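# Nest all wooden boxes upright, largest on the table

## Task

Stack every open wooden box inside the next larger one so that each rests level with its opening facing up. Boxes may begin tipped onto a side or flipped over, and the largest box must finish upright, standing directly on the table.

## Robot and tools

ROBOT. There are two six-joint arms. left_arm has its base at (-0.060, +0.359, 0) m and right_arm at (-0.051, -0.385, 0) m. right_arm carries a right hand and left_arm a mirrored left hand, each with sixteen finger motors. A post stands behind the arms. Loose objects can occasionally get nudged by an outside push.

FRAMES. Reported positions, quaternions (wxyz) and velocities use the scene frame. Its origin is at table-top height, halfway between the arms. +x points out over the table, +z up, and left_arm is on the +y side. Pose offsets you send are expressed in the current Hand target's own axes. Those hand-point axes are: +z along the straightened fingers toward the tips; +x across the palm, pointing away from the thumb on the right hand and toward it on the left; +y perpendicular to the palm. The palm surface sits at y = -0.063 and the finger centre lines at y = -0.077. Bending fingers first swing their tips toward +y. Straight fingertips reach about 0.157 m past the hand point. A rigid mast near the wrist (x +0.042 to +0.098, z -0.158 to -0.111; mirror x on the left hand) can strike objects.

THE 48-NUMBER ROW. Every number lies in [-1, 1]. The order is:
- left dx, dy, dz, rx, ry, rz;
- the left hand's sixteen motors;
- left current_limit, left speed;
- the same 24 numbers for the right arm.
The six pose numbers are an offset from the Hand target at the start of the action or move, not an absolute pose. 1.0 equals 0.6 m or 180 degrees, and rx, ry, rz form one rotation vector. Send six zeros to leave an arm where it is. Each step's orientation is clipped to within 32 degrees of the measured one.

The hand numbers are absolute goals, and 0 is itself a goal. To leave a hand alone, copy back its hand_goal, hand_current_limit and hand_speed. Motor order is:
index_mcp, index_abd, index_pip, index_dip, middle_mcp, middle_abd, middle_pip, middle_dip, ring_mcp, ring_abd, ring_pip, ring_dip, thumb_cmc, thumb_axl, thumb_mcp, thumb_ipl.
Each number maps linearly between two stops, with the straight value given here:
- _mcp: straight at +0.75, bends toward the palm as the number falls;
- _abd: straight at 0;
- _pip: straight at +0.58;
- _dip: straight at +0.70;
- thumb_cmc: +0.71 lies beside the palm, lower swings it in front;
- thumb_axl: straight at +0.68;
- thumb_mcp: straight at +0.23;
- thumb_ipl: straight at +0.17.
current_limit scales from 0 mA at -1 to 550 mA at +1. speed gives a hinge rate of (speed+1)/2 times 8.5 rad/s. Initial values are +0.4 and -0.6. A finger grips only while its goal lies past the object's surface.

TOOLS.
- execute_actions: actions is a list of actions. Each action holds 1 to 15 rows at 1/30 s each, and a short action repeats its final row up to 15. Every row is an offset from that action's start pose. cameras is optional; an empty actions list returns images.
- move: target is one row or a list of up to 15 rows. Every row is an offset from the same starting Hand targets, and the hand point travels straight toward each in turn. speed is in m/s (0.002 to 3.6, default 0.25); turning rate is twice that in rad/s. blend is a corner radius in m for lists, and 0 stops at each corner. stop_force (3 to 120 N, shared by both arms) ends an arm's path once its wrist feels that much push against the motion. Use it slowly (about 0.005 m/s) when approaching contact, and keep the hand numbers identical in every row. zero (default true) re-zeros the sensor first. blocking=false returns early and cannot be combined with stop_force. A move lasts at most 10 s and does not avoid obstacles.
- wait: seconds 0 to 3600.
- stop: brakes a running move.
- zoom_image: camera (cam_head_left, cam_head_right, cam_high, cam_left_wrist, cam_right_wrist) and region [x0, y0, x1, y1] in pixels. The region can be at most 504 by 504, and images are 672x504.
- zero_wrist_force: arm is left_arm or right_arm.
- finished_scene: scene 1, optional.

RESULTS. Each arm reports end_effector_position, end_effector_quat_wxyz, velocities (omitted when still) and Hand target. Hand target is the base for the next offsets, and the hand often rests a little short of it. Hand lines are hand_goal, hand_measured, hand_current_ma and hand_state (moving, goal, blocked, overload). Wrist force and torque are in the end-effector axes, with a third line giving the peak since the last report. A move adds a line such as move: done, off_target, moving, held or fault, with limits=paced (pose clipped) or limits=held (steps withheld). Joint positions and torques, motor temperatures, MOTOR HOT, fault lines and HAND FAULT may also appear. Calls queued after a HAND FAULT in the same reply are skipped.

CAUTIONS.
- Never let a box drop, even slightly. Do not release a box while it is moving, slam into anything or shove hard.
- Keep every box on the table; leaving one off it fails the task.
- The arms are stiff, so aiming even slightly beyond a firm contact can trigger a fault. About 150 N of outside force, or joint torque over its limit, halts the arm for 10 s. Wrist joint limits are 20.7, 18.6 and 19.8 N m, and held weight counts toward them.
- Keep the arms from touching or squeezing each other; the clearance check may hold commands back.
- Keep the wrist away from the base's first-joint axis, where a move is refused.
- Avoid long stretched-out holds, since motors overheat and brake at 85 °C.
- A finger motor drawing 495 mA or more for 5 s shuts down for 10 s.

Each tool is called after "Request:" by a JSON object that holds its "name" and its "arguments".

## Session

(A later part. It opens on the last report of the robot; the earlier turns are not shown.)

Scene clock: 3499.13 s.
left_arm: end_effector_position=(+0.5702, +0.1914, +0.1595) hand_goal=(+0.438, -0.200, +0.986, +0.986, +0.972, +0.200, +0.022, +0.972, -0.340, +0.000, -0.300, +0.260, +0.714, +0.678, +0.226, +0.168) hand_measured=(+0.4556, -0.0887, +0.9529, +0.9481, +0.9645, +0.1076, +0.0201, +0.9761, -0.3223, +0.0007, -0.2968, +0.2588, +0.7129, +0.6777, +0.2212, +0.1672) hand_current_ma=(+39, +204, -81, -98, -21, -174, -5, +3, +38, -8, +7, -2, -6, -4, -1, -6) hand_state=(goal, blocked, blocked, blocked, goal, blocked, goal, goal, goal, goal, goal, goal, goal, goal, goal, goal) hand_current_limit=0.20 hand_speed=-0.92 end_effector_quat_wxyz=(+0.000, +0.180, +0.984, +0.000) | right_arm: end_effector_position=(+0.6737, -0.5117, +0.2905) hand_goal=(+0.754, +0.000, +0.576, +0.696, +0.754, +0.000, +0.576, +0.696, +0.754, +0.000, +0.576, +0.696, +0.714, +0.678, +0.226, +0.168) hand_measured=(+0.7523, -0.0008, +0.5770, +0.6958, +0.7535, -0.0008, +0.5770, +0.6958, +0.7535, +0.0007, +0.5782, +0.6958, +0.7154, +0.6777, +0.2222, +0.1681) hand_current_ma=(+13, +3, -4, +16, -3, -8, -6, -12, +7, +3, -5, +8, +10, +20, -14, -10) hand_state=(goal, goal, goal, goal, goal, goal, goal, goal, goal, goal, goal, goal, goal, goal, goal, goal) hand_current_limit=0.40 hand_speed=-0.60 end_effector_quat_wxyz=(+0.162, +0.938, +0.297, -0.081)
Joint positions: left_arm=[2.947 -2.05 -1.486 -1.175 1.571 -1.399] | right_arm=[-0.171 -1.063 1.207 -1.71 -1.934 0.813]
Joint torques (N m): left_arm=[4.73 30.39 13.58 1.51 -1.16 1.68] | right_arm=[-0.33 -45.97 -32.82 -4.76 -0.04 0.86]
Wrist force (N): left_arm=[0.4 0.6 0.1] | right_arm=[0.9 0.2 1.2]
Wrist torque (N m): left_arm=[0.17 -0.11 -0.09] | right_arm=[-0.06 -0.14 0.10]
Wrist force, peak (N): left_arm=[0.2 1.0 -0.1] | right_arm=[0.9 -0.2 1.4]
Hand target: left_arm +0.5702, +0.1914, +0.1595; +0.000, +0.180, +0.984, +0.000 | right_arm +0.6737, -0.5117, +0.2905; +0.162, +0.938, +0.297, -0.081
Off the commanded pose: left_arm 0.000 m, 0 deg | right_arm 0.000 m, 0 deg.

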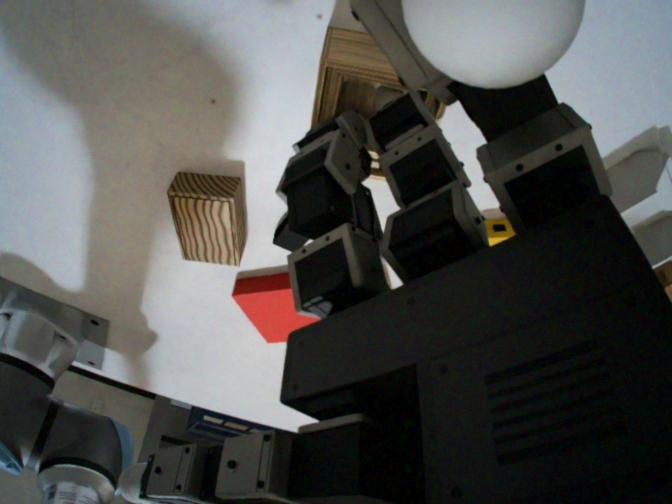

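Request:
{"name": "move", "arguments": {"target": [0.0013,0,-0.0055,0,0,0,0.438,-0.2,0.985,0.985,0.972,0.2,0.022,0.971,-0.34,0,-0.30,0.26,0.714,0.678,0.226,0.168,0.2,-0.92,0,0,0,0,0,0,0.754,0,0.576,0.696,0.754,0,0.576,0.696,0.754,0,0.576,0.696,0.714,0.678,0.226,0.168,0.4,-0.6], "speed": 0.004, "cameras": ["cam_left_wrist"]}}

Request:
{"name": "zoom_image", "arguments": {"camera": "cam_left_wrist", "region": [305, 40, 405, 140]}}

Scene clock: 3508.97 s.
left_arm: end_effector_position=(+0.5695, +0.1916, +0.1627) hand_goal=(+0.438, -0.200, +0.986, +0.986, +0.972, +0.200, +0.022, +0.972, -0.340, +0.000, -0.300, +0.260, +0.714, +0.678, +0.226, +0.168) hand_measured=(+0.4556, -0.0887, +0.9529, +0.9493, +0.9633, +0.1076, +0.0188, +0.9774, -0.3235, +0.0021, -0.2968, +0.2588, +0.7117, +0.6777, +0.2222, +0.1672) hand_current_ma=(+37, +210, -92, -91, -15, -160, -11, -5, +36, -4, -5, -5, -9, -8, -15, -5) hand_state=(goal, blocked, blocked, blocked, goal, blocked, goal, goal, goal, goal, goal, goal, goal, goal, goal, goal) hand_current_limit=0.20 hand_speed=-0.92 end_effector_quat_wxyz=(+0.000, +0.180, +0.984, +0.000) | right_arm: end_effector_position=(+0.6737, -0.5117, +0.2905) hand_goal=(+0.754, +0.000, +0.576, +0.696, +0.754, +0.000, +0.576, +0.696, +0.754, +0.000, +0.576, +0.696, +0.714, +0.678, +0.226, +0.168) hand_measured=(+0.7535, +0.0007, +0.5770, +0.6958, +0.7535, -0.0008, +0.5770, +0.6971, +0.7535, +0.0007, +0.5770, +0.6958, +0.7142, +0.6777, +0.2222, +0.1681) hand_current_ma=(+18, +8, +12, +6, -9, -4, +17, -2, +14, +3, -11, +7, +26, -2, -13, -9) hand_state=(goal, goal, goal, goal, goal, goal, goal, goal, goal, goal, goal, goal, goal, goal, goal, goal) hand_current_limit=0.40 hand_speed=-0.60 end_effector_quat_wxyz=(+0.162, +0.938, +0.297, -0.081)
Joint positions: left_arm=[2.947 -2.046 -1.484 -1.181 1.571 -1.399] | right_arm=[-0.171 -1.063 1.207 -1.71 -1.934 0.813]
Joint torques (N m): left_arm=[5.81 66.51 40.02 0.73 -0.67 1.46] | right_arm=[0.67 -46.21 -32.12 -4.64 0.2 0.75]
Wrist force (N): left_arm=[0.3 0.0 0.3] | right_arm=[0.7 -0.1 1.1]
Wrist torque (N m): left_arm=[0.09 -0.08 -0.08] | right_arm=[-0.08 -0.12 0.08]
Wrist force, peak (N): left_arm=[0.5 0.8 0.6] | right_arm=[0.9 -0.1 1.5]
Hand target: left_arm +0.5695, +0.1917, +0.1628; +0.000, +0.180, +0.984, +0.000 | right_arm +0.6737, -0.5117, +0.2905; +0.162, +0.938, +0.297, -0.081
Off the commanded pose: left_arm 0.000 m, 0 deg | right_arm 0.000 m, 0 deg.
move: done

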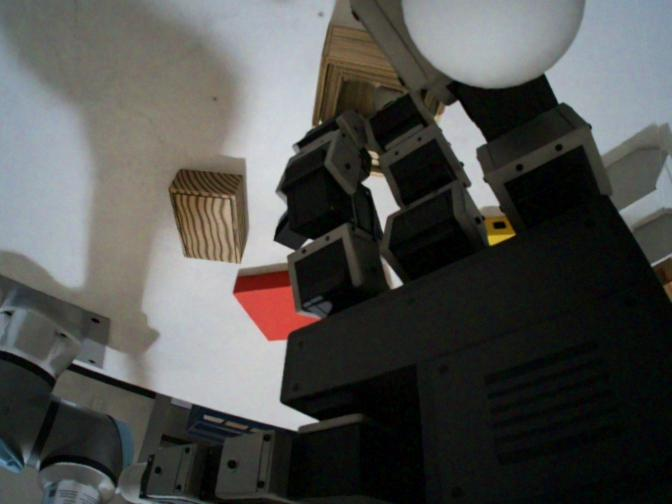

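Scaled by 5.040 from the camera's image (finer frame: 960x720).

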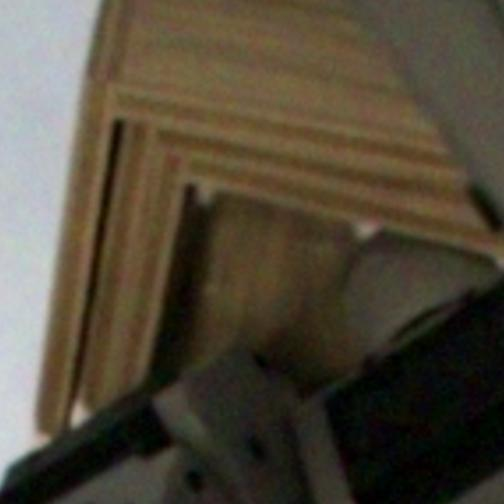

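Request:
{"name": "move", "arguments": {"target": [[0,0,0.0055,0,0,0,0.438,-0.2,0.985,0.985,0.972,0.2,0.022,0.971,-0.34,0,-0.30,0.26,0.714,0.678,0.226,0.168,0.2,-0.92,0,0,0,0,0,0,0.754,0,0.576,0.696,0.754,0,0.576,0.696,0.754,0,0.576,0.696,0.714,0.678,0.226,0.168,0.4,-0.6],[0,0,0.0055,0,0,0,0.448,-0.15,0.94,0.94,0.965,0.17,0.02,0.976,-0.34,0,-0.30,0.26,0.714,0.678,0.226,0.168,0.2,-0.92,0,0,0,0,0,0,0.754,0,0.576,0.696,0.754,0,0.576,0.696,0.754,0,0.576,0.696,0.714,0.678,0.226,0.168,0.4,-0.6]], "speed": 0.004, "cameras": ["cam_left_wrist"]}}

Request:
{"name": "zoom_image", "arguments": {"camera": "cam_left_wrist", "region": [305, 40, 405, 140]}}

Request:
{"name": "move", "arguments": {"target": [0,0,-0.005,0,0,0,0.448,-0.15,0.94,0.94,0.965,0.17,0.02,0.976,-0.34,0,-0.30,0.26,0.714,0.678,0.226,0.168,0.2,-0.92,0,0,0,0,0,0,0.754,0,0.576,0.696,0.754,0,0.576,0.696,0.754,0,0.576,0.696,0.714,0.678,0.226,0.168,0.4,-0.6], "speed": 0.004, "cameras": ["cam_left_wrist"]}}

Request:
{"name": "zoom_image", "arguments": {"camera": "cam_left_wrist", "region": [305, 40, 405, 140]}}

Scene clock: 3546.70 s.
left_arm: end_effector_position=(+0.5695, +0.1917, +0.1595) hand_goal=(+0.448, -0.150, +0.940, +0.940, +0.966, +0.170, +0.020, +0.976, -0.340, +0.000, -0.300, +0.260, +0.714, +0.678, +0.226, +0.168) hand_measured=(+0.4556, -0.0887, +0.9491, +0.9366, +0.9609, +0.1076, +0.0188, +0.9812, -0.3235, +0.0007, -0.2956, +0.2588, +0.7117, +0.6767, +0.2222, +0.1672) hand_current_ma=(+18, +94, +23, -12, -11, -96, -2, +3, +46, -4, +7, -5, -5, +2, -7, -1) hand_state=(goal, blocked, goal, goal, goal, blocked, goal, goal, goal, goal, goal, goal, goal, goal, goal, goal) hand_current_limit=0.20 hand_speed=-0.92 end_effector_quat_wxyz=(+0.000, +0.180, +0.984, +0.000) | right_arm: end_effector_position=(+0.6737, -0.5117, +0.2905) hand_goal=(+0.754, +0.000, +0.576, +0.696, +0.754, +0.000, +0.576, +0.696, +0.754, +0.000, +0.576, +0.696, +0.714, +0.678, +0.226, +0.168) hand_measured=(+0.7535, +0.0007, +0.5757, +0.6958, +0.7535, +0.0007, +0.5757, +0.6958, +0.7523, +0.0007, +0.5757, +0.6958, +0.7142, +0.6777, +0.2222, +0.1681) hand_current_ma=(-2, +6, -2, +7, +10, -4, +10, -24, +5, -1, -12, -16, +7, +23, -16, -4) hand_state=(goal, goal, goal, goal, goal, goal, goal, goal, goal, goal, goal, goal, goal, goal, goal, goal) hand_current_limit=0.40 hand_speed=-0.60 end_effector_quat_wxyz=(+0.162, +0.938, +0.297, -0.081)
Joint positions: left_arm=[2.947 -2.049 -1.489 -1.174 1.571 -1.399] | right_arm=[-0.171 -1.063 1.207 -1.71 -1.934 0.813]
Joint torques (N m): left_arm=[4.89 22.72 6.6 4.47 -1.08 1.57] | right_arm=[-0.61 -46.36 -32.81 -4.9 -0.04 0.69]
Wrist force (N): left_arm=[0.8 0.2 0.5] | right_arm=[0.6 0.0 0.8]
Wrist torque (N m): left_arm=[0.14 -0.12 -0.04] | right_arm=[-0.05 -0.10 0.07]
Wrist force, peak (N): left_arm=[0.0 -0.2 -1.2] | right_arm=[1.3 0.4 1.3]
Hand target: left_arm +0.5695, +0.1917, +0.1595; +0.000, +0.180, +0.984, +0.000 | right_arm +0.6737, -0.5117, +0.2905; +0.162, +0.938, +0.297, -0.081
Off the commanded pose: left_arm 0.000 m, 0 deg | right_arm 0.000 m, 0 deg.
move: done

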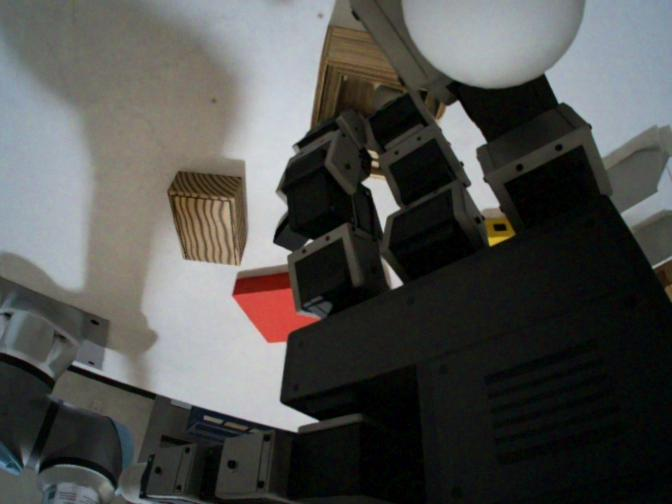

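Scaled by 5.040 from the camera's image (finer frame: 960x720).

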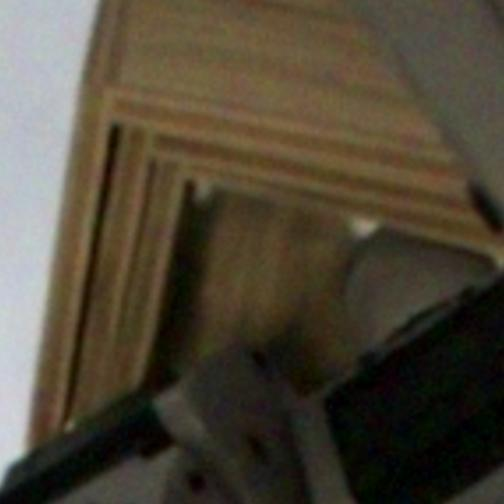

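Scene clock: 3547.67 s.
left_arm: end_effector_position=(+0.5695, +0.1917, +0.1624) hand_goal=(+0.448, -0.150, +0.940, +0.940, +0.966, +0.170, +0.020, +0.976, -0.340, +0.000, -0.300, +0.260, +0.714, +0.678, +0.226, +0.168) hand_measured=(+0.4556, -0.0872, +0.9491, +0.9366, +0.9609, +0.1062, +0.0201, +0.9812, -0.3235, +0.0007, -0.2968, +0.2588, +0.7117, +0.6777, +0.2212, +0.1672) hand_current_ma=(+20, +95, +20, -1, -16, -102, -13, -2, +46, -2, -2, -4, -15, -5, -16, -6) hand_state=(goal, blocked, goal, goal, goal, blocked, goal, goal, goal, goal, goal, goal, goal, goal, goal, goal) hand_current_limit=0.20 hand_speed=-0.92 end_effector_quat_wxyz=(+0.000, +0.180, +0.984, +0.000) | right_arm: end_effector_position=(+0.6737, -0.5117, +0.2905) hand_goal=(+0.754, +0.000, +0.576, +0.696, +0.754, +0.000, +0.576, +0.696, +0.754, +0.000, +0.576, +0.696, +0.714, +0.678, +0.226, +0.168) hand_measured=(+0.7523, +0.0007, +0.5770, +0.6958, +0.7535, -0.0008, +0.5757, +0.6958, +0.7523, +0.0007, +0.5770, +0.6958, +0.7142, +0.6777, +0.2222, +0.1672) hand_current_ma=(+21, +10, -1, -14, +18, -9, +12, -17, -12, +16, -7, +2, -6, -5, +1, -4) hand_state=(goal, goal, goal, goal, goal, goal, goal, goal, goal, goal, goal, goal, goal, goal, goal, goal) hand_current_limit=0.40 hand_speed=-0.60 end_effector_quat_wxyz=(+0.162, +0.938, +0.297, -0.081)
Joint positions: left_arm=[2.947 -2.046 -1.485 -1.181 1.571 -1.399] | right_arm=[-0.171 -1.063 1.207 -1.71 -1.934 0.813]
Joint torques (N m): left_arm=[4.78 67.31 39.79 0.89 -0.99 1.49] | right_arm=[-0.03 -46.83 -34.95 -4.97 0.25 1]
Wrist force (N): left_arm=[0.7 0.5 0.2] | right_arm=[0.7 0.2 1.0]
Wrist torque (N m): left_arm=[0.17 -0.09 -0.04] | right_arm=[-0.05 -0.12 0.09]
Wrist force, peak (N): left_arm=[1.0 0.7 0.6] | right_arm=[0.7 -0.2 1.5]
Hand target: left_arm +0.5695, +0.1917, +0.1625; +0.000, +0.180, +0.984, +0.000 | right_arm +0.6737, -0.5117, +0.2905; +0.162, +0.938, +0.297, -0.081
Off the commanded pose: left_arm 0.000 m, 0 deg | right_arm 0.000 m, 0 deg.
move: done

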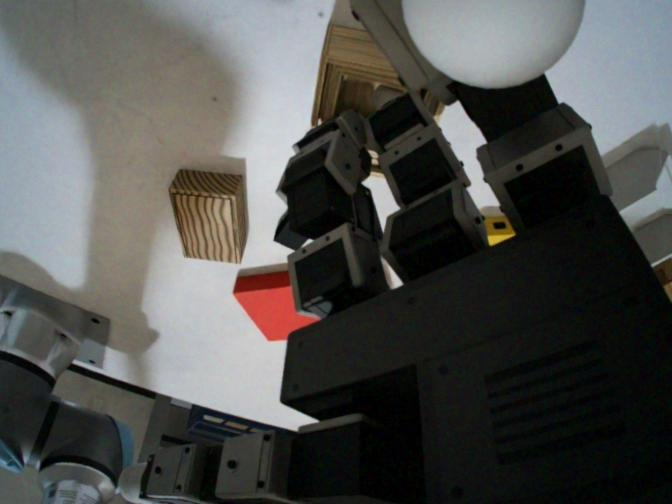

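Scaled by 5.040 from the camera's image (finer frame: 960x720).

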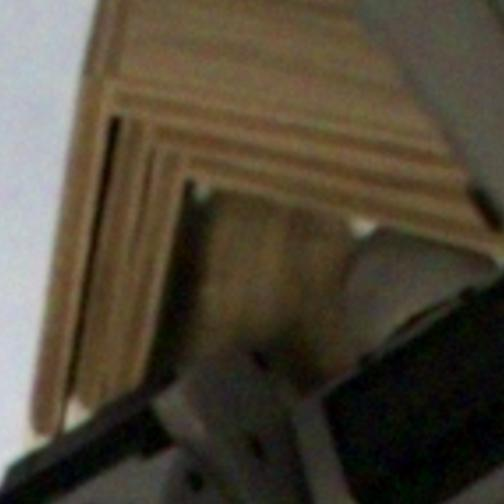

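Request:
{"name": "move", "arguments": {"target": [0,0,0.005,0,0,0,0.448,-0.15,0.94,0.94,0.965,0.17,0.02,0.976,-0.34,0,-0.30,0.26,0.714,0.678,0.226,0.168,0.2,-0.92,0,0,0,0,0,0,0.754,0,0.576,0.696,0.754,0,0.576,0.696,0.754,0,0.576,0.696,0.714,0.678,0.226,0.168,0.4,-0.6], "speed": 0.004, "cameras": []}}

Request:
{"name": "execute_actions", "arguments": {"actions": [[[0,0,0,0,0,0,0.448,-0.15,0.94,0.94,0.965,0.15,0.08,0.873,-0.34,0,-0.30,0.26,0.714,0.678,0.226,0.168,0.2,-0.9,0,0,0,0,0,0,0.754,0,0.576,0.696,0.754,0,0.576,0.696,0.754,0,0.576,0.696,0.714,0.678,0.226,0.168,0.4,-0.6]],[[0,0,0,0,0,0,0.448,-0.15,0.94,0.94,0.965,0.15,0.138,0.766,-0.34,0,-0.30,0.26,0.714,0.678,0.226,0.168,0.2,-0.9,0,0,0,0,0,0,0.754,0,0.576,0.696,0.754,0,0.576,0.696,0.754,0,0.576,0.696,0.714,0.678,0.226,0.168,0.4,-0.6]],[[0,0,0,0,0,0,0.448,-0.15,0.94,0.94,0.965,0.17,0.197,0.658,-0.34,0,-0.30,0.26,0.714,0.678,0.226,0.168,0.2,-0.9,0,0,0,0,0,0,0.754,0,0.576,0.696,0.754,0,0.576,0.696,0.754,0,0.576,0.696,0.714,0.678,0.226,0.168,0.4,-0.6]],[[0,0,0,0,0,0,0.448,-0.15,0.94,0.94,0.965,0.19,0.2555,0.551,-0.34,0,-0.30,0.26,0.714,0.678,0.226,0.168,0.2,-0.9,0,0,0,0,0,0,0.754,0,0.576,0.696,0.754,0,0.576,0.696,0.754,0,0.576,0.696,0.714,0.678,0.226,0.168,0.4,-0.6]]], "cameras": ["cam_left_wrist"]}}

Request:
{"name": "zoom_image", "arguments": {"camera": "cam_left_wrist", "region": [305, 40, 405, 140]}}

Scene clock: 3604.50 s.
left_arm: end_effector_position=(+0.5695, +0.1917, +0.1596) hand_goal=(+0.448, -0.150, +0.940, +0.940, +0.966, +0.170, +0.020, +0.976, -0.340, +0.000, -0.300, +0.260, +0.714, +0.678, +0.226, +0.168) hand_measured=(+0.4556, -0.0872, +0.9478, +0.9366, +0.9609, +0.1062, +0.0188, +0.9812, -0.3235, +0.0007, -0.2956, +0.2588, +0.7104, +0.6767, +0.2212, +0.1681) hand_current_ma=(+24, +95, +18, -12, -13, -107, -8, +2, +40, -6, +2, +3, -17, -4, -12, -1) hand_state=(goal, blocked, goal, goal, goal, blocked, goal, goal, goal, goal, goal, goal, goal, goal, goal, goal) hand_current_limit=0.20 hand_speed=-0.92 end_effector_quat_wxyz=(+0.000, +0.180, +0.984, +0.000) | right_arm: end_effector_position=(+0.6737, -0.5117, +0.2905) hand_goal=(+0.754, +0.000, +0.576, +0.696, +0.754, +0.000, +0.576, +0.696, +0.754, +0.000, +0.576, +0.696, +0.714, +0.678, +0.226, +0.168) hand_measured=(+0.7535, +0.0007, +0.5770, +0.6958, +0.7535, +0.0007, +0.5770, +0.6958, +0.7535, +0.0007, +0.5770, +0.6958, +0.7142, +0.6777, +0.2222, +0.1681) hand_current_ma=(+4, +1, +15, +10, -4, -16, -3, +3, +8, +12, -1, -12, +6, +18, -18, -2) hand_state=(goal, goal, goal, goal, goal, goal, goal, goal, goal, goal, goal, goal, goal, goal, goal, goal) hand_current_limit=0.40 hand_speed=-0.60 end_effector_quat_wxyz=(+0.162, +0.938, +0.297, -0.081)
Joint positions: left_arm=[2.947 -2.049 -1.489 -1.174 1.571 -1.399] | right_arm=[-0.171 -1.063 1.207 -1.71 -1.934 0.813]
Joint torques (N m): left_arm=[1.85 22.27 6.47 4.71 -0.97 0.84] | right_arm=[0.92 -45.8 -34.74 -4.94 0.15 1.05]
Wrist force (N): left_arm=[0.7 0.1 -0.2] | right_arm=[0.9 0.1 1.0]
Wrist torque (N m): left_arm=[0.15 -0.11 -0.03] | right_arm=[-0.05 -0.14 0.10]
Wrist force, peak (N): left_arm=[0.8 0.7 0.5] | right_arm=[0.7 0.6 1.4]
Hand target: left_arm +0.5695, +0.1917, +0.1595; +0.000, +0.180, +0.984, +0.000 | right_arm +0.6737, -0.5117, +0.2905; +0.162, +0.938, +0.297, -0.081
Off the commanded pose: left_arm 0.000 m, 0 deg | right_arm 0.000 m, 0 deg.
move: done

Scene clock: 3606.70 s.
left_arm: end_effector_position=(+0.5695, +0.1917, +0.1595) hand_goal=(+0.448, -0.150, +0.940, +0.940, +0.966, +0.190, +0.256, +0.552, -0.340, +0.000, -0.300, +0.260, +0.714, +0.678, +0.226, +0.168) hand_measured=(+0.4652, -0.0931, +0.9452, +0.9302, +0.9476, +0.1062, +0.2575, +0.5888, -0.3235, +0.0007, -0.2956, +0.2601, +0.7117, +0.6777, +0.2222, +0.1672) hand_current_ma=(+36, +84, +8, -19, -32, -146, -1, +82, +35, +2, +3, -2, -20, -1, -5, -5) hand_state=(goal, blocked, goal, goal, goal, blocked, goal, blocked, goal, goal, goal, goal, goal, goal, goal, goal) hand_current_limit=0.20 hand_speed=-0.90 end_effector_quat_wxyz=(+0.000, +0.180, +0.984, +0.000) | right_arm: end_effector_position=(+0.6737, -0.5117, +0.2905) hand_goal=(+0.754, +0.000, +0.576, +0.696, +0.754, +0.000, +0.576, +0.696, +0.754, +0.000, +0.576, +0.696, +0.714, +0.678, +0.226, +0.168) hand_measured=(+0.7523, +0.0007, +0.5782, +0.6958, +0.7535, +0.0007, +0.5770, +0.6958, +0.7535, -0.0008, +0.5770, +0.6958, +0.7142, +0.6777, +0.2212, +0.1681) hand_current_ma=(+16, +5, +11, +12, +8, -5, +9, -3, +2, +17, -14, -2, +11, -5, -15, -4) hand_state=(goal, goal, goal, goal, goal, goal, goal, goal, goal, goal, goal, goal, goal, goal, goal, goal) hand_current_limit=0.40 hand_speed=-0.60 end_effector_quat_wxyz=(+0.162, +0.938, +0.297, -0.081)
Joint positions: left_arm=[2.947 -2.049 -1.489 -1.174 1.571 -1.399] | right_arm=[-0.171 -1.063 1.207 -1.71 -1.934 0.813]
Joint torques (N m): left_arm=[1.27 22.8 7.63 3.94 -0.96 0.78] | right_arm=[0.72 -45.84 -34.43 -4.72 -0.07 0.7]
Wrist force (N): left_arm=[0.2 0.4 0.3] | right_arm=[0.7 0.2 0.9]
Wrist torque (N m): left_arm=[0.17 -0.07 -0.09] | right_arm=[-0.02 -0.11 0.09]
Wrist force, peak (N): left_arm=[1.1 0.7 0.3] | right_arm=[0.9 -0.2 1.4]
Hand target: left_arm +0.5695, +0.1917, +0.1595; +0.000, +0.180, +0.984, +0.000 | right_arm +0.6737, -0.5117, +0.2905; +0.162, +0.938, +0.297, -0.081
Off the commanded pose: left_arm 0.000 m, 0 deg | right_arm 0.000 m, 0 deg.

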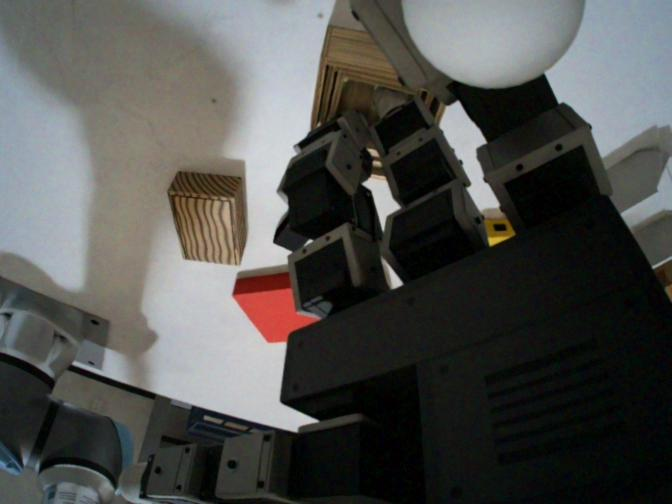

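Scaled by 5.040 from the camera's image (finer frame: 960x720).

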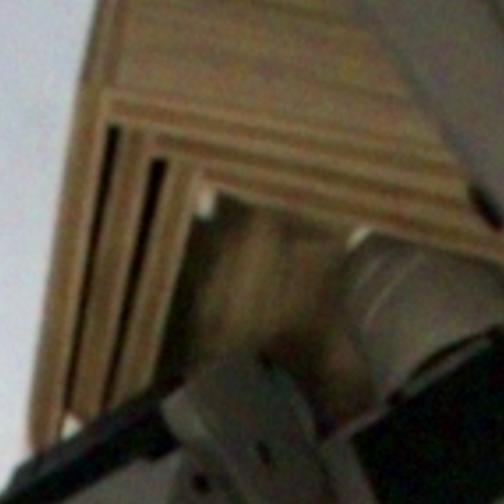

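Request:
{"name": "move", "arguments": {"target": [0,0,0,0,0,0,0.455,-0.15,0.94,0.94,0.955,0.17,0.2555,0.62,-0.34,0,-0.30,0.26,0.714,0.678,0.226,0.168,0.2,-0.92,0,0,0,0,0,0,0.754,0,0.576,0.696,0.754,0,0.576,0.696,0.754,0,0.576,0.696,0.714,0.678,0.226,0.168,0.4,-0.6], "speed": 0.004, "cameras": ["cam_left_wrist"]}}

Request:
{"name": "zoom_image", "arguments": {"camera": "cam_left_wrist", "region": [305, 40, 385, 120]}}

Request:
{"name": "move", "arguments": {"target": [0.002,0,0,0,0,0,0.455,-0.15,0.94,0.94,0.955,0.17,0.2555,0.62,-0.34,0,-0.30,0.26,0.714,0.678,0.226,0.168,0.2,-0.92,0,0,0,0,0,0,0.754,0,0.576,0.696,0.754,0,0.576,0.696,0.754,0,0.576,0.696,0.714,0.678,0.226,0.168,0.4,-0.6], "speed": 0.004, "cameras": ["cam_left_wrist"]}}

Request:
{"name": "zoom_image", "arguments": {"camera": "cam_left_wrist", "region": [305, 40, 385, 120]}}

Request:
{"name": "move", "arguments": {"target": [0.002,0,0,0,0,0,0.455,-0.15,0.94,0.94,0.955,0.17,0.2555,0.62,-0.34,0,-0.30,0.26,0.714,0.678,0.226,0.168,0.2,-0.92,0,0,0,0,0,0,0.754,0,0.576,0.696,0.754,0,0.576,0.696,0.754,0,0.576,0.696,0.714,0.678,0.226,0.168,0.4,-0.6], "speed": 0.004, "cameras": ["cam_left_wrist"]}}

Request:
{"name": "zoom_image", "arguments": {"camera": "cam_left_wrist", "region": [305, 40, 385, 120]}}

Scene clock: 3659.50 s.
left_arm: end_effector_position=(+0.5695, +0.1917, +0.1595) hand_goal=(+0.456, -0.150, +0.940, +0.940, +0.956, +0.170, +0.256, +0.620, -0.340, +0.000, -0.300, +0.260, +0.714, +0.678, +0.226, +0.168) hand_measured=(+0.4652, -0.0916, +0.9439, +0.9302, +0.9488, +0.1062, +0.2523, +0.6155, -0.3223, +0.0007, -0.2968, +0.2601, +0.7117, +0.6767, +0.2222, +0.1681) hand_current_ma=(+19, +88, +9, -20, -21, -96, -17, -17, +35, -5, -3, +6, -1, -6, -22, -7) hand_state=(goal, blocked, goal, goal, goal, blocked, goal, goal, goal, goal, goal, goal, goal, goal, goal, goal) hand_current_limit=0.20 hand_speed=-0.92 end_effector_quat_wxyz=(+0.000, +0.180, +0.984, +0.000) | right_arm: end_effector_position=(+0.6737, -0.5117, +0.2905) hand_goal=(+0.754, +0.000, +0.576, +0.696, +0.754, +0.000, +0.576, +0.696, +0.754, +0.000, +0.576, +0.696, +0.714, +0.678, +0.226, +0.168) hand_measured=(+0.7535, -0.0008, +0.5770, +0.6958, +0.7535, -0.0008, +0.5770, +0.6958, +0.7535, +0.0007, +0.5770, +0.6945, +0.7142, +0.6767, +0.2222, +0.1681) hand_current_ma=(-3, +5, +5, +11, -10, +2, -2, -10, +17, +11, -8, +6, +15, -5, -10, -6) hand_state=(goal, goal, goal, goal, goal, goal, goal, goal, goal, goal, goal, goal, goal, goal, goal, goal) hand_current_limit=0.40 hand_speed=-0.60 end_effector_quat_wxyz=(+0.162, +0.938, +0.297, -0.081)
Joint positions: left_arm=[2.947 -2.049 -1.489 -1.174 1.571 -1.399] | right_arm=[-0.171 -1.063 1.207 -1.71 -1.934 0.813]
Joint torques (N m): left_arm=[1.44 23.48 8.54 2.19 -0.99 0.88] | right_arm=[0.63 -46.78 -32.56 -4.86 -0.05 0.98]
Wrist force (N): left_arm=[0.7 0.6 0.2] | right_arm=[0.7 0.1 1.2]
Wrist torque (N m): left_arm=[0.19 -0.08 -0.05] | right_arm=[-0.07 -0.12 0.08]
Wrist force, peak (N): left_arm=[0.5 1.0 0.0] | right_arm=[1.0 0.0 1.4]
Hand target: left_arm +0.5695, +0.1917, +0.1595; +0.000, +0.180, +0.984, +0.000 | right_arm +0.6737, -0.5117, +0.2905; +0.162, +0.938, +0.297, -0.081
Off the commanded pose: left_arm 0.000 m, 0 deg | right_arm 0.000 m, 0 deg.
move: done

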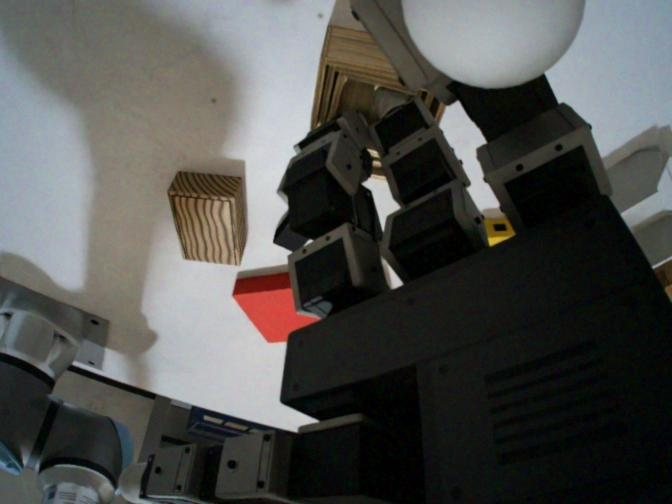

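Scaled by 6.300 from the camera's image (finer frame: 960x720).

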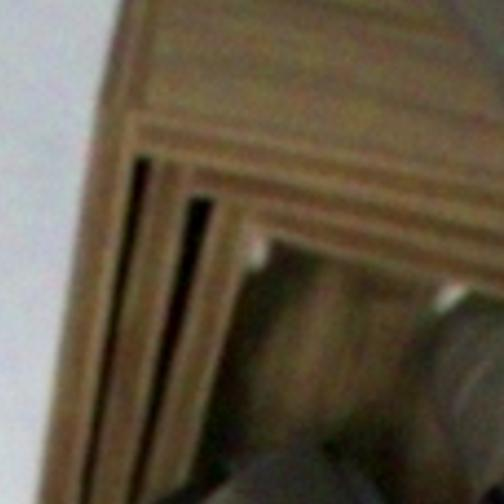

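Scene clock: 3660.03 s.
left_arm: end_effector_position=(+0.5684, +0.1920, +0.1595) hand_goal=(+0.456, -0.150, +0.940, +0.940, +0.956, +0.170, +0.256, +0.620, -0.340, +0.000, -0.300, +0.260, +0.714, +0.678, +0.226, +0.168) hand_measured=(+0.4652, -0.0916, +0.9414, +0.9302, +0.9476, +0.1062, +0.2511, +0.6142, -0.3247, +0.0007, -0.2956, +0.2588, +0.7117, +0.6777, +0.2212, +0.1672) hand_current_ma=(+24, +88, -1, -24, -10, -113, -14, -22, +36, -9, -1, -4, -10, -6, -19, +3) hand_state=(goal, blocked, goal, goal, goal, blocked, goal, goal, goal, goal, goal, goal, goal, goal, goal, goal) hand_current_limit=0.20 hand_speed=-0.92 end_effector_quat_wxyz=(+0.000, +0.180, +0.984, +0.000) | right_arm: end_effector_position=(+0.6737, -0.5117, +0.2905) hand_goal=(+0.754, +0.000, +0.576, +0.696, +0.754, +0.000, +0.576, +0.696, +0.754, +0.000, +0.576, +0.696, +0.714, +0.678, +0.226, +0.168) hand_measured=(+0.7535, -0.0008, +0.5770, +0.6958, +0.7535, -0.0008, +0.5770, +0.6958, +0.7535, +0.0007, +0.5770, +0.6958, +0.7142, +0.6777, +0.2222, +0.1672) hand_current_ma=(-1, -7, -16, +15, -9, +2, -9, +3, +11, +24, +2, +6, +7, -2, -20, -2) hand_state=(goal, goal, goal, goal, goal, goal, goal, goal, goal, goal, goal, goal, goal, goal, goal, goal) hand_current_limit=0.40 hand_speed=-0.60 end_effector_quat_wxyz=(+0.162, +0.938, +0.297, -0.081)
Joint positions: left_arm=[2.947 -2.046 -1.493 -1.173 1.571 -1.398] | right_arm=[-0.171 -1.063 1.207 -1.71 -1.934 0.813]
Joint torques (N m): left_arm=[6.15 67.26 5.99 4.52 -1.02 1.75] | right_arm=[-0.51 -46.54 -35.25 -5.03 0.17 0.97]
Wrist force (N): left_arm=[0.3 0.5 0.3] | right_arm=[0.6 0.0 1.2]
Wrist torque (N m): left_arm=[0.14 -0.09 -0.09] | right_arm=[-0.07 -0.11 0.07]
Wrist force, peak (N): left_arm=[0.5 1.0 0.3] | right_arm=[1.1 0.3 1.2]
Hand target: left_arm +0.5683, +0.1921, +0.1595; +0.000, +0.180, +0.984, +0.000 | right_arm +0.6737, -0.5117, +0.2905; +0.162, +0.938, +0.297, -0.081
Off the commanded pose: left_arm 0.000 m, 0 deg | right_arm 0.000 m, 0 deg.
move: done

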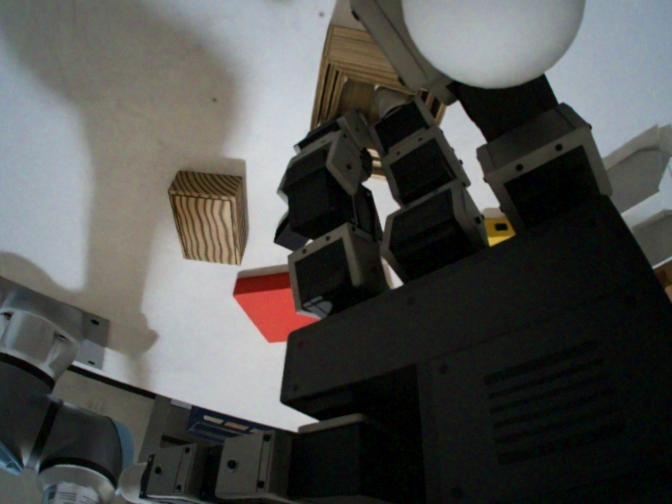

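Scaled by 6.300 from the camera's image (finer frame: 960x720).

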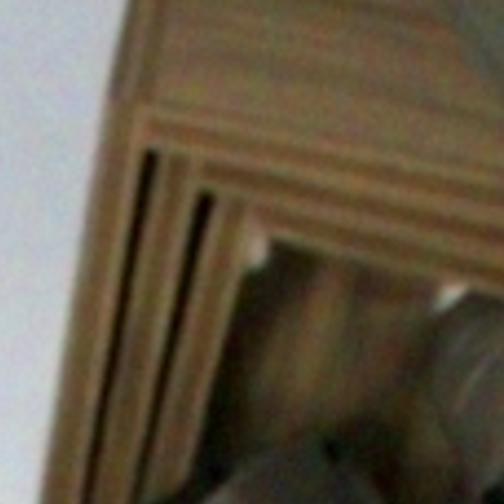

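Scene clock: 3660.57 s.
left_arm: end_effector_position=(+0.5673, +0.1925, +0.1595) hand_goal=(+0.456, -0.150, +0.940, +0.940, +0.956, +0.170, +0.256, +0.620, -0.340, +0.000, -0.300, +0.260, +0.714, +0.678, +0.226, +0.168) hand_measured=(+0.4652, -0.0931, +0.9414, +0.9302, +0.9464, +0.1076, +0.2511, +0.6155, -0.3235, +0.0007, -0.2968, +0.2601, +0.7117, +0.6777, +0.2222, +0.1681) hand_current_ma=(+11, +88, +5, -24, -20, -100, -20, -16, +50, -2, +0, -1, -14, -14, -16, -10) hand_state=(goal, blocked, goal, goal, goal, blocked, goal, goal, goal, goal, goal, goal, goal, goal, goal, goal) hand_current_limit=0.20 hand_speed=-0.92 end_effector_quat_wxyz=(+0.000, +0.180, +0.984, +0.000) | right_arm: end_effector_position=(+0.6737, -0.5117, +0.2905) hand_goal=(+0.754, +0.000, +0.576, +0.696, +0.754, +0.000, +0.576, +0.696, +0.754, +0.000, +0.576, +0.696, +0.714, +0.678, +0.226, +0.168) hand_measured=(+0.7535, +0.0007, +0.5770, +0.6958, +0.7523, +0.0007, +0.5770, +0.6958, +0.7535, -0.0008, +0.5770, +0.6958, +0.7142, +0.6767, +0.2222, +0.1681) hand_current_ma=(-4, +3, -7, +8, +1, +7, +11, -10, -7, +6, -11, +10, +13, +10, -12, -5) hand_state=(goal, goal, goal, goal, goal, goal, goal, goal, goal, goal, goal, goal, goal, goal, goal, goal) hand_current_limit=0.40 hand_speed=-0.60 end_effector_quat_wxyz=(+0.162, +0.938, +0.297, -0.081)
Joint positions: left_arm=[2.948 -2.043 -1.497 -1.171 1.571 -1.398] | right_arm=[-0.171 -1.063 1.207 -1.71 -1.934 0.813]
Joint torques (N m): left_arm=[7.14 66.08 4.78 4.35 -1.15 1.86] | right_arm=[-0.35 -47.76 -34.15 -4.85 0.1 0.6]
Wrist force (N): left_arm=[0.3 0.4 0.4] | right_arm=[0.7 0.0 1.1]
Wrist torque (N m): left_arm=[0.13 -0.10 -0.08] | right_arm=[-0.07 -0.12 0.08]
Wrist force, peak (N): left_arm=[0.5 0.7 0.6] | right_arm=[0.9 -0.2 1.5]
Hand target: left_arm +0.5672, +0.1925, +0.1595; +0.000, +0.180, +0.984, +0.000 | right_arm +0.6737, -0.5117, +0.2905; +0.162, +0.938, +0.297, -0.081
Off the commanded pose: left_arm 0.000 m, 0 deg | right_arm 0.000 m, 0 deg.
move: done

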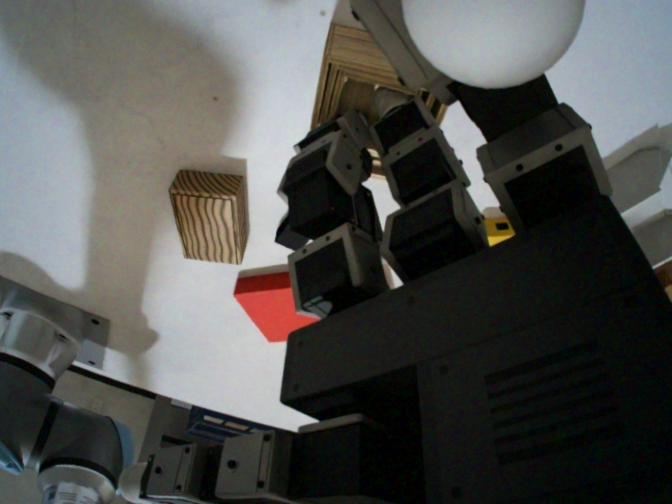

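Scaled by 6.300 from the camera's image (finer frame: 960x720).

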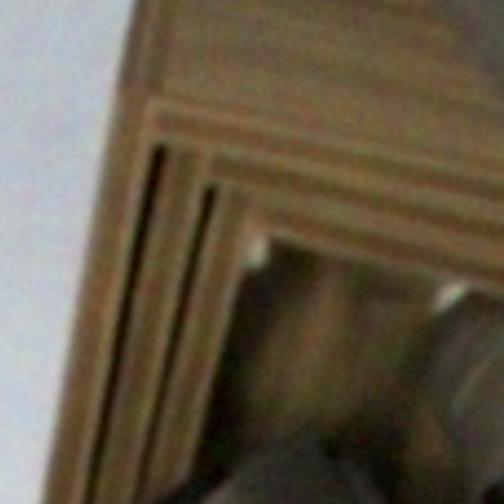

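Request:
{"name": "execute_actions", "arguments": {"actions": [], "cameras": ["all"]}}

Request:
{"name": "zoom_image", "arguments": {"camera": "cam_head_left", "region": [240, 140, 320, 220]}}

Request:
{"name": "zoom_image", "arguments": {"camera": "cam_head_right", "region": [200, 140, 280, 220]}}

Request:
{"name": "zoom_image", "arguments": {"camera": "cam_high", "region": [310, 180, 370, 240]}}

Scene clock: 3678.77 s.
left_arm: end_effector_position=(+0.5672, +0.1925, +0.1595) hand_goal=(+0.456, -0.150, +0.940, +0.940, +0.956, +0.170, +0.256, +0.620, -0.340, +0.000, -0.300, +0.260, +0.714, +0.678, +0.226, +0.168) hand_measured=(+0.4652, -0.0916, +0.9414, +0.9302, +0.9476, +0.1062, +0.2511, +0.6155, -0.3235, +0.0021, -0.2956, +0.2588, +0.7129, +0.6767, +0.2222, +0.1681) hand_current_ma=(+20, +84, +3, -15, -18, -100, -10, -18, +53, +3, +4, +4, -5, -11, -12, +5) hand_state=(goal, blocked, goal, goal, goal, blocked, goal, goal, goal, goal, goal, goal, goal, goal, goal, goal) hand_current_limit=0.20 hand_speed=-0.92 end_effector_quat_wxyz=(+0.000, +0.180, +0.984, +0.000) | right_arm: end_effector_position=(+0.6737, -0.5117, +0.2905) hand_goal=(+0.754, +0.000, +0.576, +0.696, +0.754, +0.000, +0.576, +0.696, +0.754, +0.000, +0.576, +0.696, +0.714, +0.678, +0.226, +0.168) hand_measured=(+0.7535, +0.0007, +0.5770, +0.6958, +0.7535, -0.0008, +0.5770, +0.6971, +0.7535, +0.0007, +0.5757, +0.6971, +0.7142, +0.6777, +0.2222, +0.1681) hand_current_ma=(+1, +0, +17, -6, +20, -10, +20, -13, +14, +20, +5, +0, +13, +14, -17, +9) hand_state=(goal, goal, goal, goal, goal, goal, goal, goal, goal, goal, goal, goal, goal, goal, goal, goal) hand_current_limit=0.40 hand_speed=-0.60 end_effector_quat_wxyz=(+0.162, +0.938, +0.297, -0.081)
Joint positions: left_arm=[2.948 -2.043 -1.497 -1.171 1.571 -1.398] | right_arm=[-0.171 -1.063 1.207 -1.71 -1.934 0.813]
Joint velocities: within noise
Joint torques (N m): left_arm=[8.02 66.49 7.34 4.46 -1.25 1.72] | right_arm=[-1.12 -45.25 -34.68 -5.08 0.13 0.82]
Motor temperatures (°C): left_arm=[28 28 30 30 31 33] | right_arm=[26 29 27 34 33 32]
Wrist force (N): left_arm=[0.4 0.6 0.4] | right_arm=[0.8 0.1 1.3]
Wrist torque (N m): left_arm=[0.15 -0.11 -0.07] | right_arm=[-0.08 -0.13 0.09]
Wrist force, peak (N): left_arm=[0.1 1.0 0.5] | right_arm=[1.1 0.0 1.4]
Hand target: left_arm +0.5672, +0.1925, +0.1595; +0.000, +0.180, +0.984, +0.000 | right_arm +0.6737, -0.5117, +0.2905; +0.162, +0.938, +0.297, -0.081
Off the commanded pose: left_arm 0.000 m, 0 deg | right_arm 0.000 m, 0 deg.

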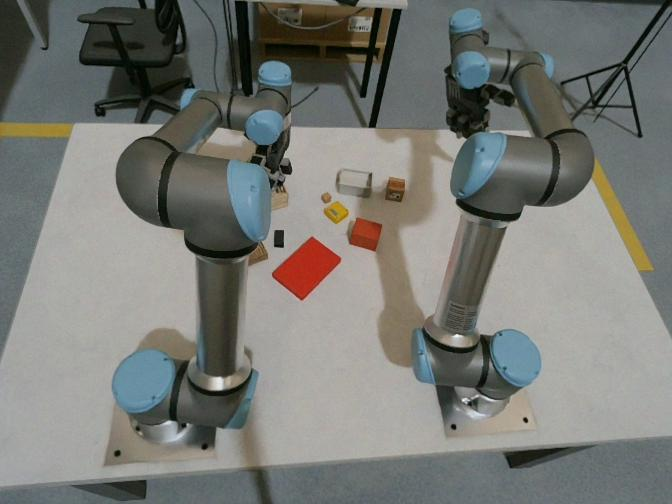

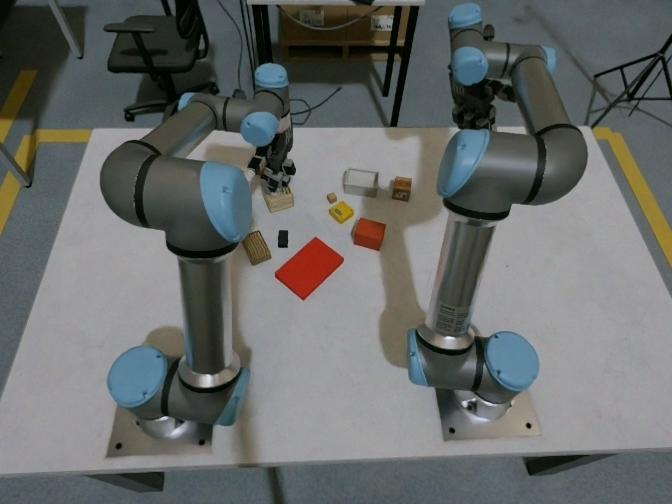

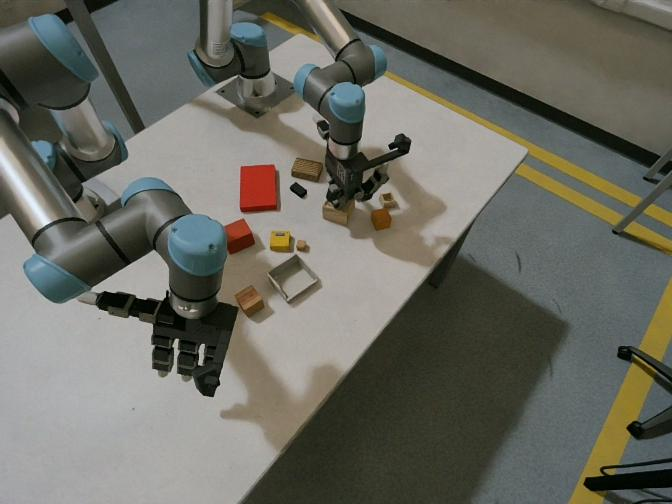

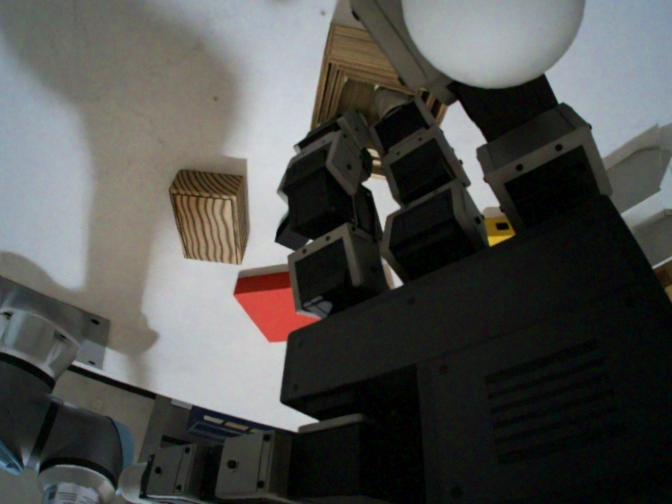

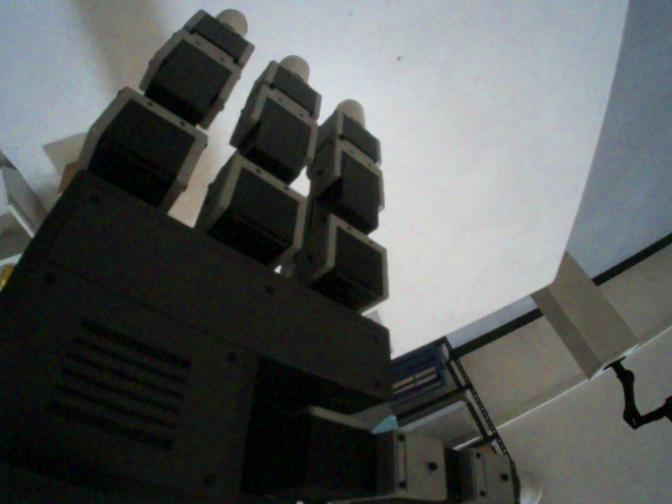

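Scaled by 6.300.

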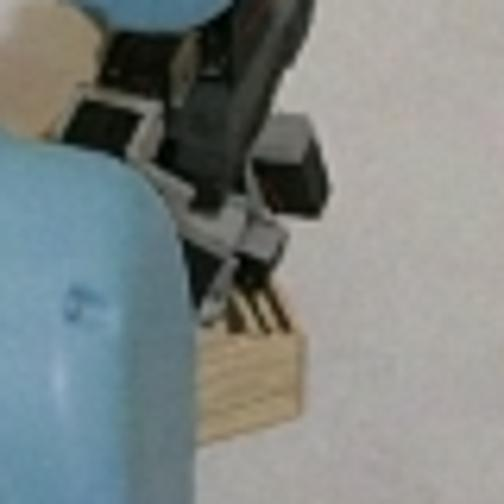

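Scaled by 6.300.

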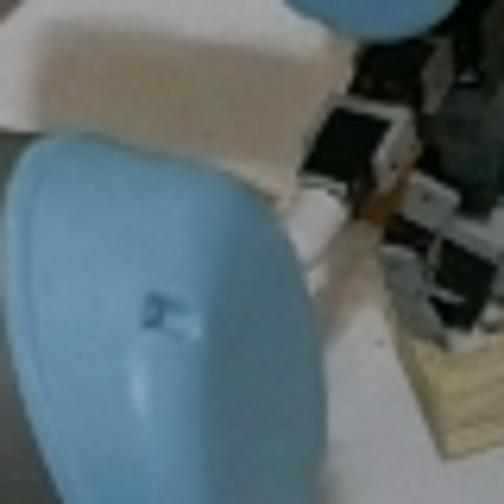

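Scaled by 8.400.

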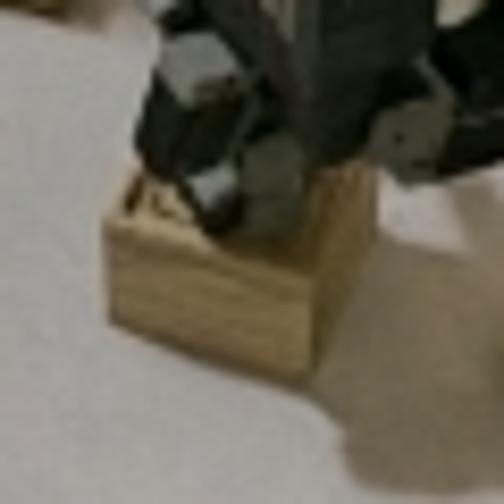

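Request:
{"name": "execute_actions", "arguments": {"actions": [[[0,0,-0.00264,0,0,0,0.502,-0.12,0.903,0.927,0.914,0.12,0.320,0.636,-0.34,0,-0.30,0.26,0.714,0.678,0.226,0.168,0.2,-0.9,0,0,0,0,0,0,0.754,0,0.576,0.696,0.754,0,0.576,0.696,0.754,0,0.576,0.696,0.714,0.678,0.226,0.168,0.4,-0.6]],[[0,0,-0.00205,0,0,0,0.534,-0.12,0.8615,0.898,0.873,0.12,0.385,0.652,-0.34,0,-0.30,0.26,0.714,0.678,0.226,0.168,0.2,-0.9,0,0,0,0,0,0,0.754,0,0.576,0.696,0.754,0,0.576,0.696,0.754,0,0.576,0.696,0.714,0.678,0.226,0.168,0.4,-0.6]],[[0,0,-0.00147,0,0,0,0.560,-0.12,0.828,0.874,0.832,0.12,0.450,0.668,-0.34,0,-0.30,0.26,0.714,0.678,0.226,0.168,0.2,-0.9,0,0,0,0,0,0,0.754,0,0.576,0.696,0.754,0,0.576,0.696,0.754,0,0.576,0.696,0.714,0.678,0.226,0.168,0.4,-0.6]],[[0,0,-0.00088,0,0,0,0.577,-0.12,0.806,0.858,0.791,0.12,0.515,0.684,-0.34,0,-0.30,0.26,0.714,0.678,0.226,0.168,0.2,-0.9,0,0,0,0,0,0,0.754,0,0.576,0.696,0.754,0,0.576,0.696,0.754,0,0.576,0.696,0.714,0.678,0.226,0.168,0.4,-0.6]],[[0,0,-0.00029,0,0,0,0.583,-0.12,0.798,0.853,0.75,0.12,0.58,0.70,-0.34,0,-0.30,0.26,0.714,0.678,0.226,0.168,0.2,-0.9,0,0,0,0,0,0,0.754,0,0.576,0.696,0.754,0,0.576,0.696,0.754,0,0.576,0.696,0.714,0.678,0.226,0.168,0.4,-0.6]]], "cameras": ["cam_left_wrist"]}}

Request:
{"name": "zoom_image", "arguments": {"camera": "cam_left_wrist", "region": [305, 40, 405, 140]}}

Scene clock: 3710.13 s.
left_arm: end_effector_position=(+0.5672, +0.1925, +0.1639) hand_goal=(+0.584, -0.120, +0.798, +0.854, +0.750, +0.120, +0.580, +0.700, -0.340, +0.000, -0.300, +0.260, +0.714, +0.678, +0.226, +0.168) hand_measured=(+0.5472, -0.0887, +0.8105, +0.8958, +0.7836, +0.0930, +0.5552, +0.6486, -0.3235, +0.0007, -0.2956, +0.2601, +0.7117, +0.6767, +0.2212, +0.1681) hand_current_ma=(-104, +33, +24, +106, +94, -33, -69, -138, +43, -3, +4, -2, -8, -6, -19, -21) hand_state=(blocked, blocked, goal, blocked, blocked, blocked, blocked, blocked, goal, goal, goal, goal, goal, goal, goal, goal) hand_current_limit=0.20 hand_speed=-0.90 end_effector_quat_wxyz=(+0.000, +0.180, +0.984, +0.000) | right_arm: end_effector_position=(+0.6737, -0.5117, +0.2905) hand_goal=(+0.754, +0.000, +0.576, +0.696, +0.754, +0.000, +0.576, +0.696, +0.754, +0.000, +0.576, +0.696, +0.714, +0.678, +0.226, +0.168) hand_measured=(+0.7535, +0.0007, +0.5770, +0.6958, +0.7535, +0.0007, +0.5770, +0.6971, +0.7535, +0.0007, +0.5770, +0.6971, +0.7142, +0.6767, +0.2222, +0.1672) hand_current_ma=(-5, +5, +12, +1, -4, -5, -5, -7, +5, +18, -6, +2, +5, +13, -27, +9) hand_state=(goal, goal, goal, goal, goal, goal, goal, goal, goal, goal, goal, goal, goal, goal, goal, goal) hand_current_limit=0.40 hand_speed=-0.60 end_effector_quat_wxyz=(+0.162, +0.938, +0.297, -0.081)
Joint positions: left_arm=[2.948 -2.039 -1.491 -1.181 1.571 -1.398] | right_arm=[-0.171 -1.063 1.207 -1.71 -1.934 0.813]
Joint torques (N m): left_arm=[3.2 66.24 39.72 0.75 -1.39 1.04] | right_arm=[0.54 -46.36 -33.92 -4.95 -0.06 0.97]
Wrist force (N): left_arm=[0.5 0.3 0.1] | right_arm=[0.8 0.0 0.8]
Wrist torque (N m): left_arm=[0.15 -0.08 -0.06] | right_arm=[-0.04 -0.12 0.08]
Wrist force, peak (N): left_arm=[0.9 0.6 0.7] | right_arm=[0.9 0.0 1.5]
Hand target: left_arm +0.5672, +0.1925, +0.1639; +0.000, +0.180, +0.984, +0.000 | right_arm +0.6737, -0.5117, +0.2905; +0.162, +0.938, +0.297, -0.081
Off the commanded pose: left_arm 0.000 m, 0 deg | right_arm 0.000 m, 0 deg.

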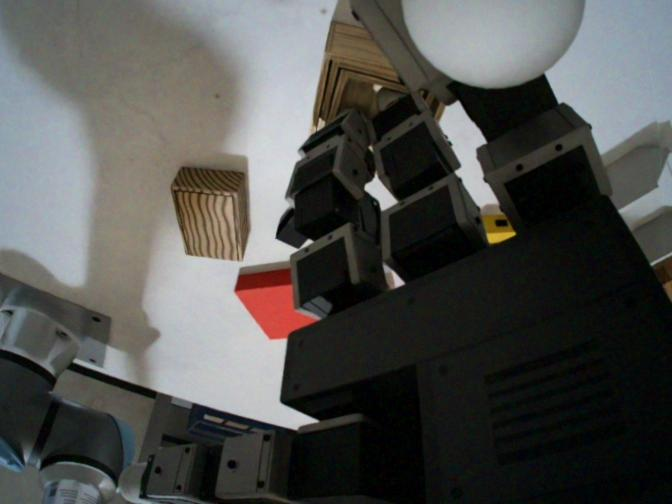

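Scaled by 5.040 from the camera's image (finer frame: 960x720).

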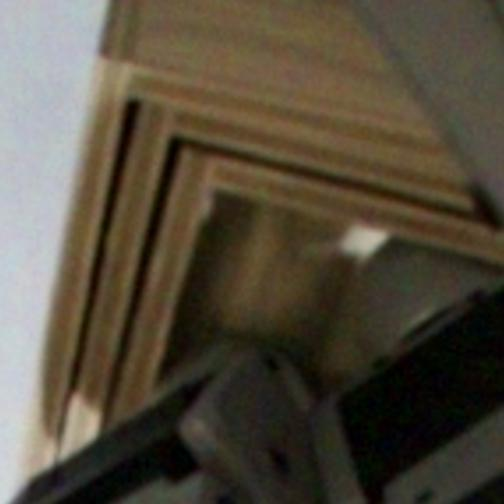

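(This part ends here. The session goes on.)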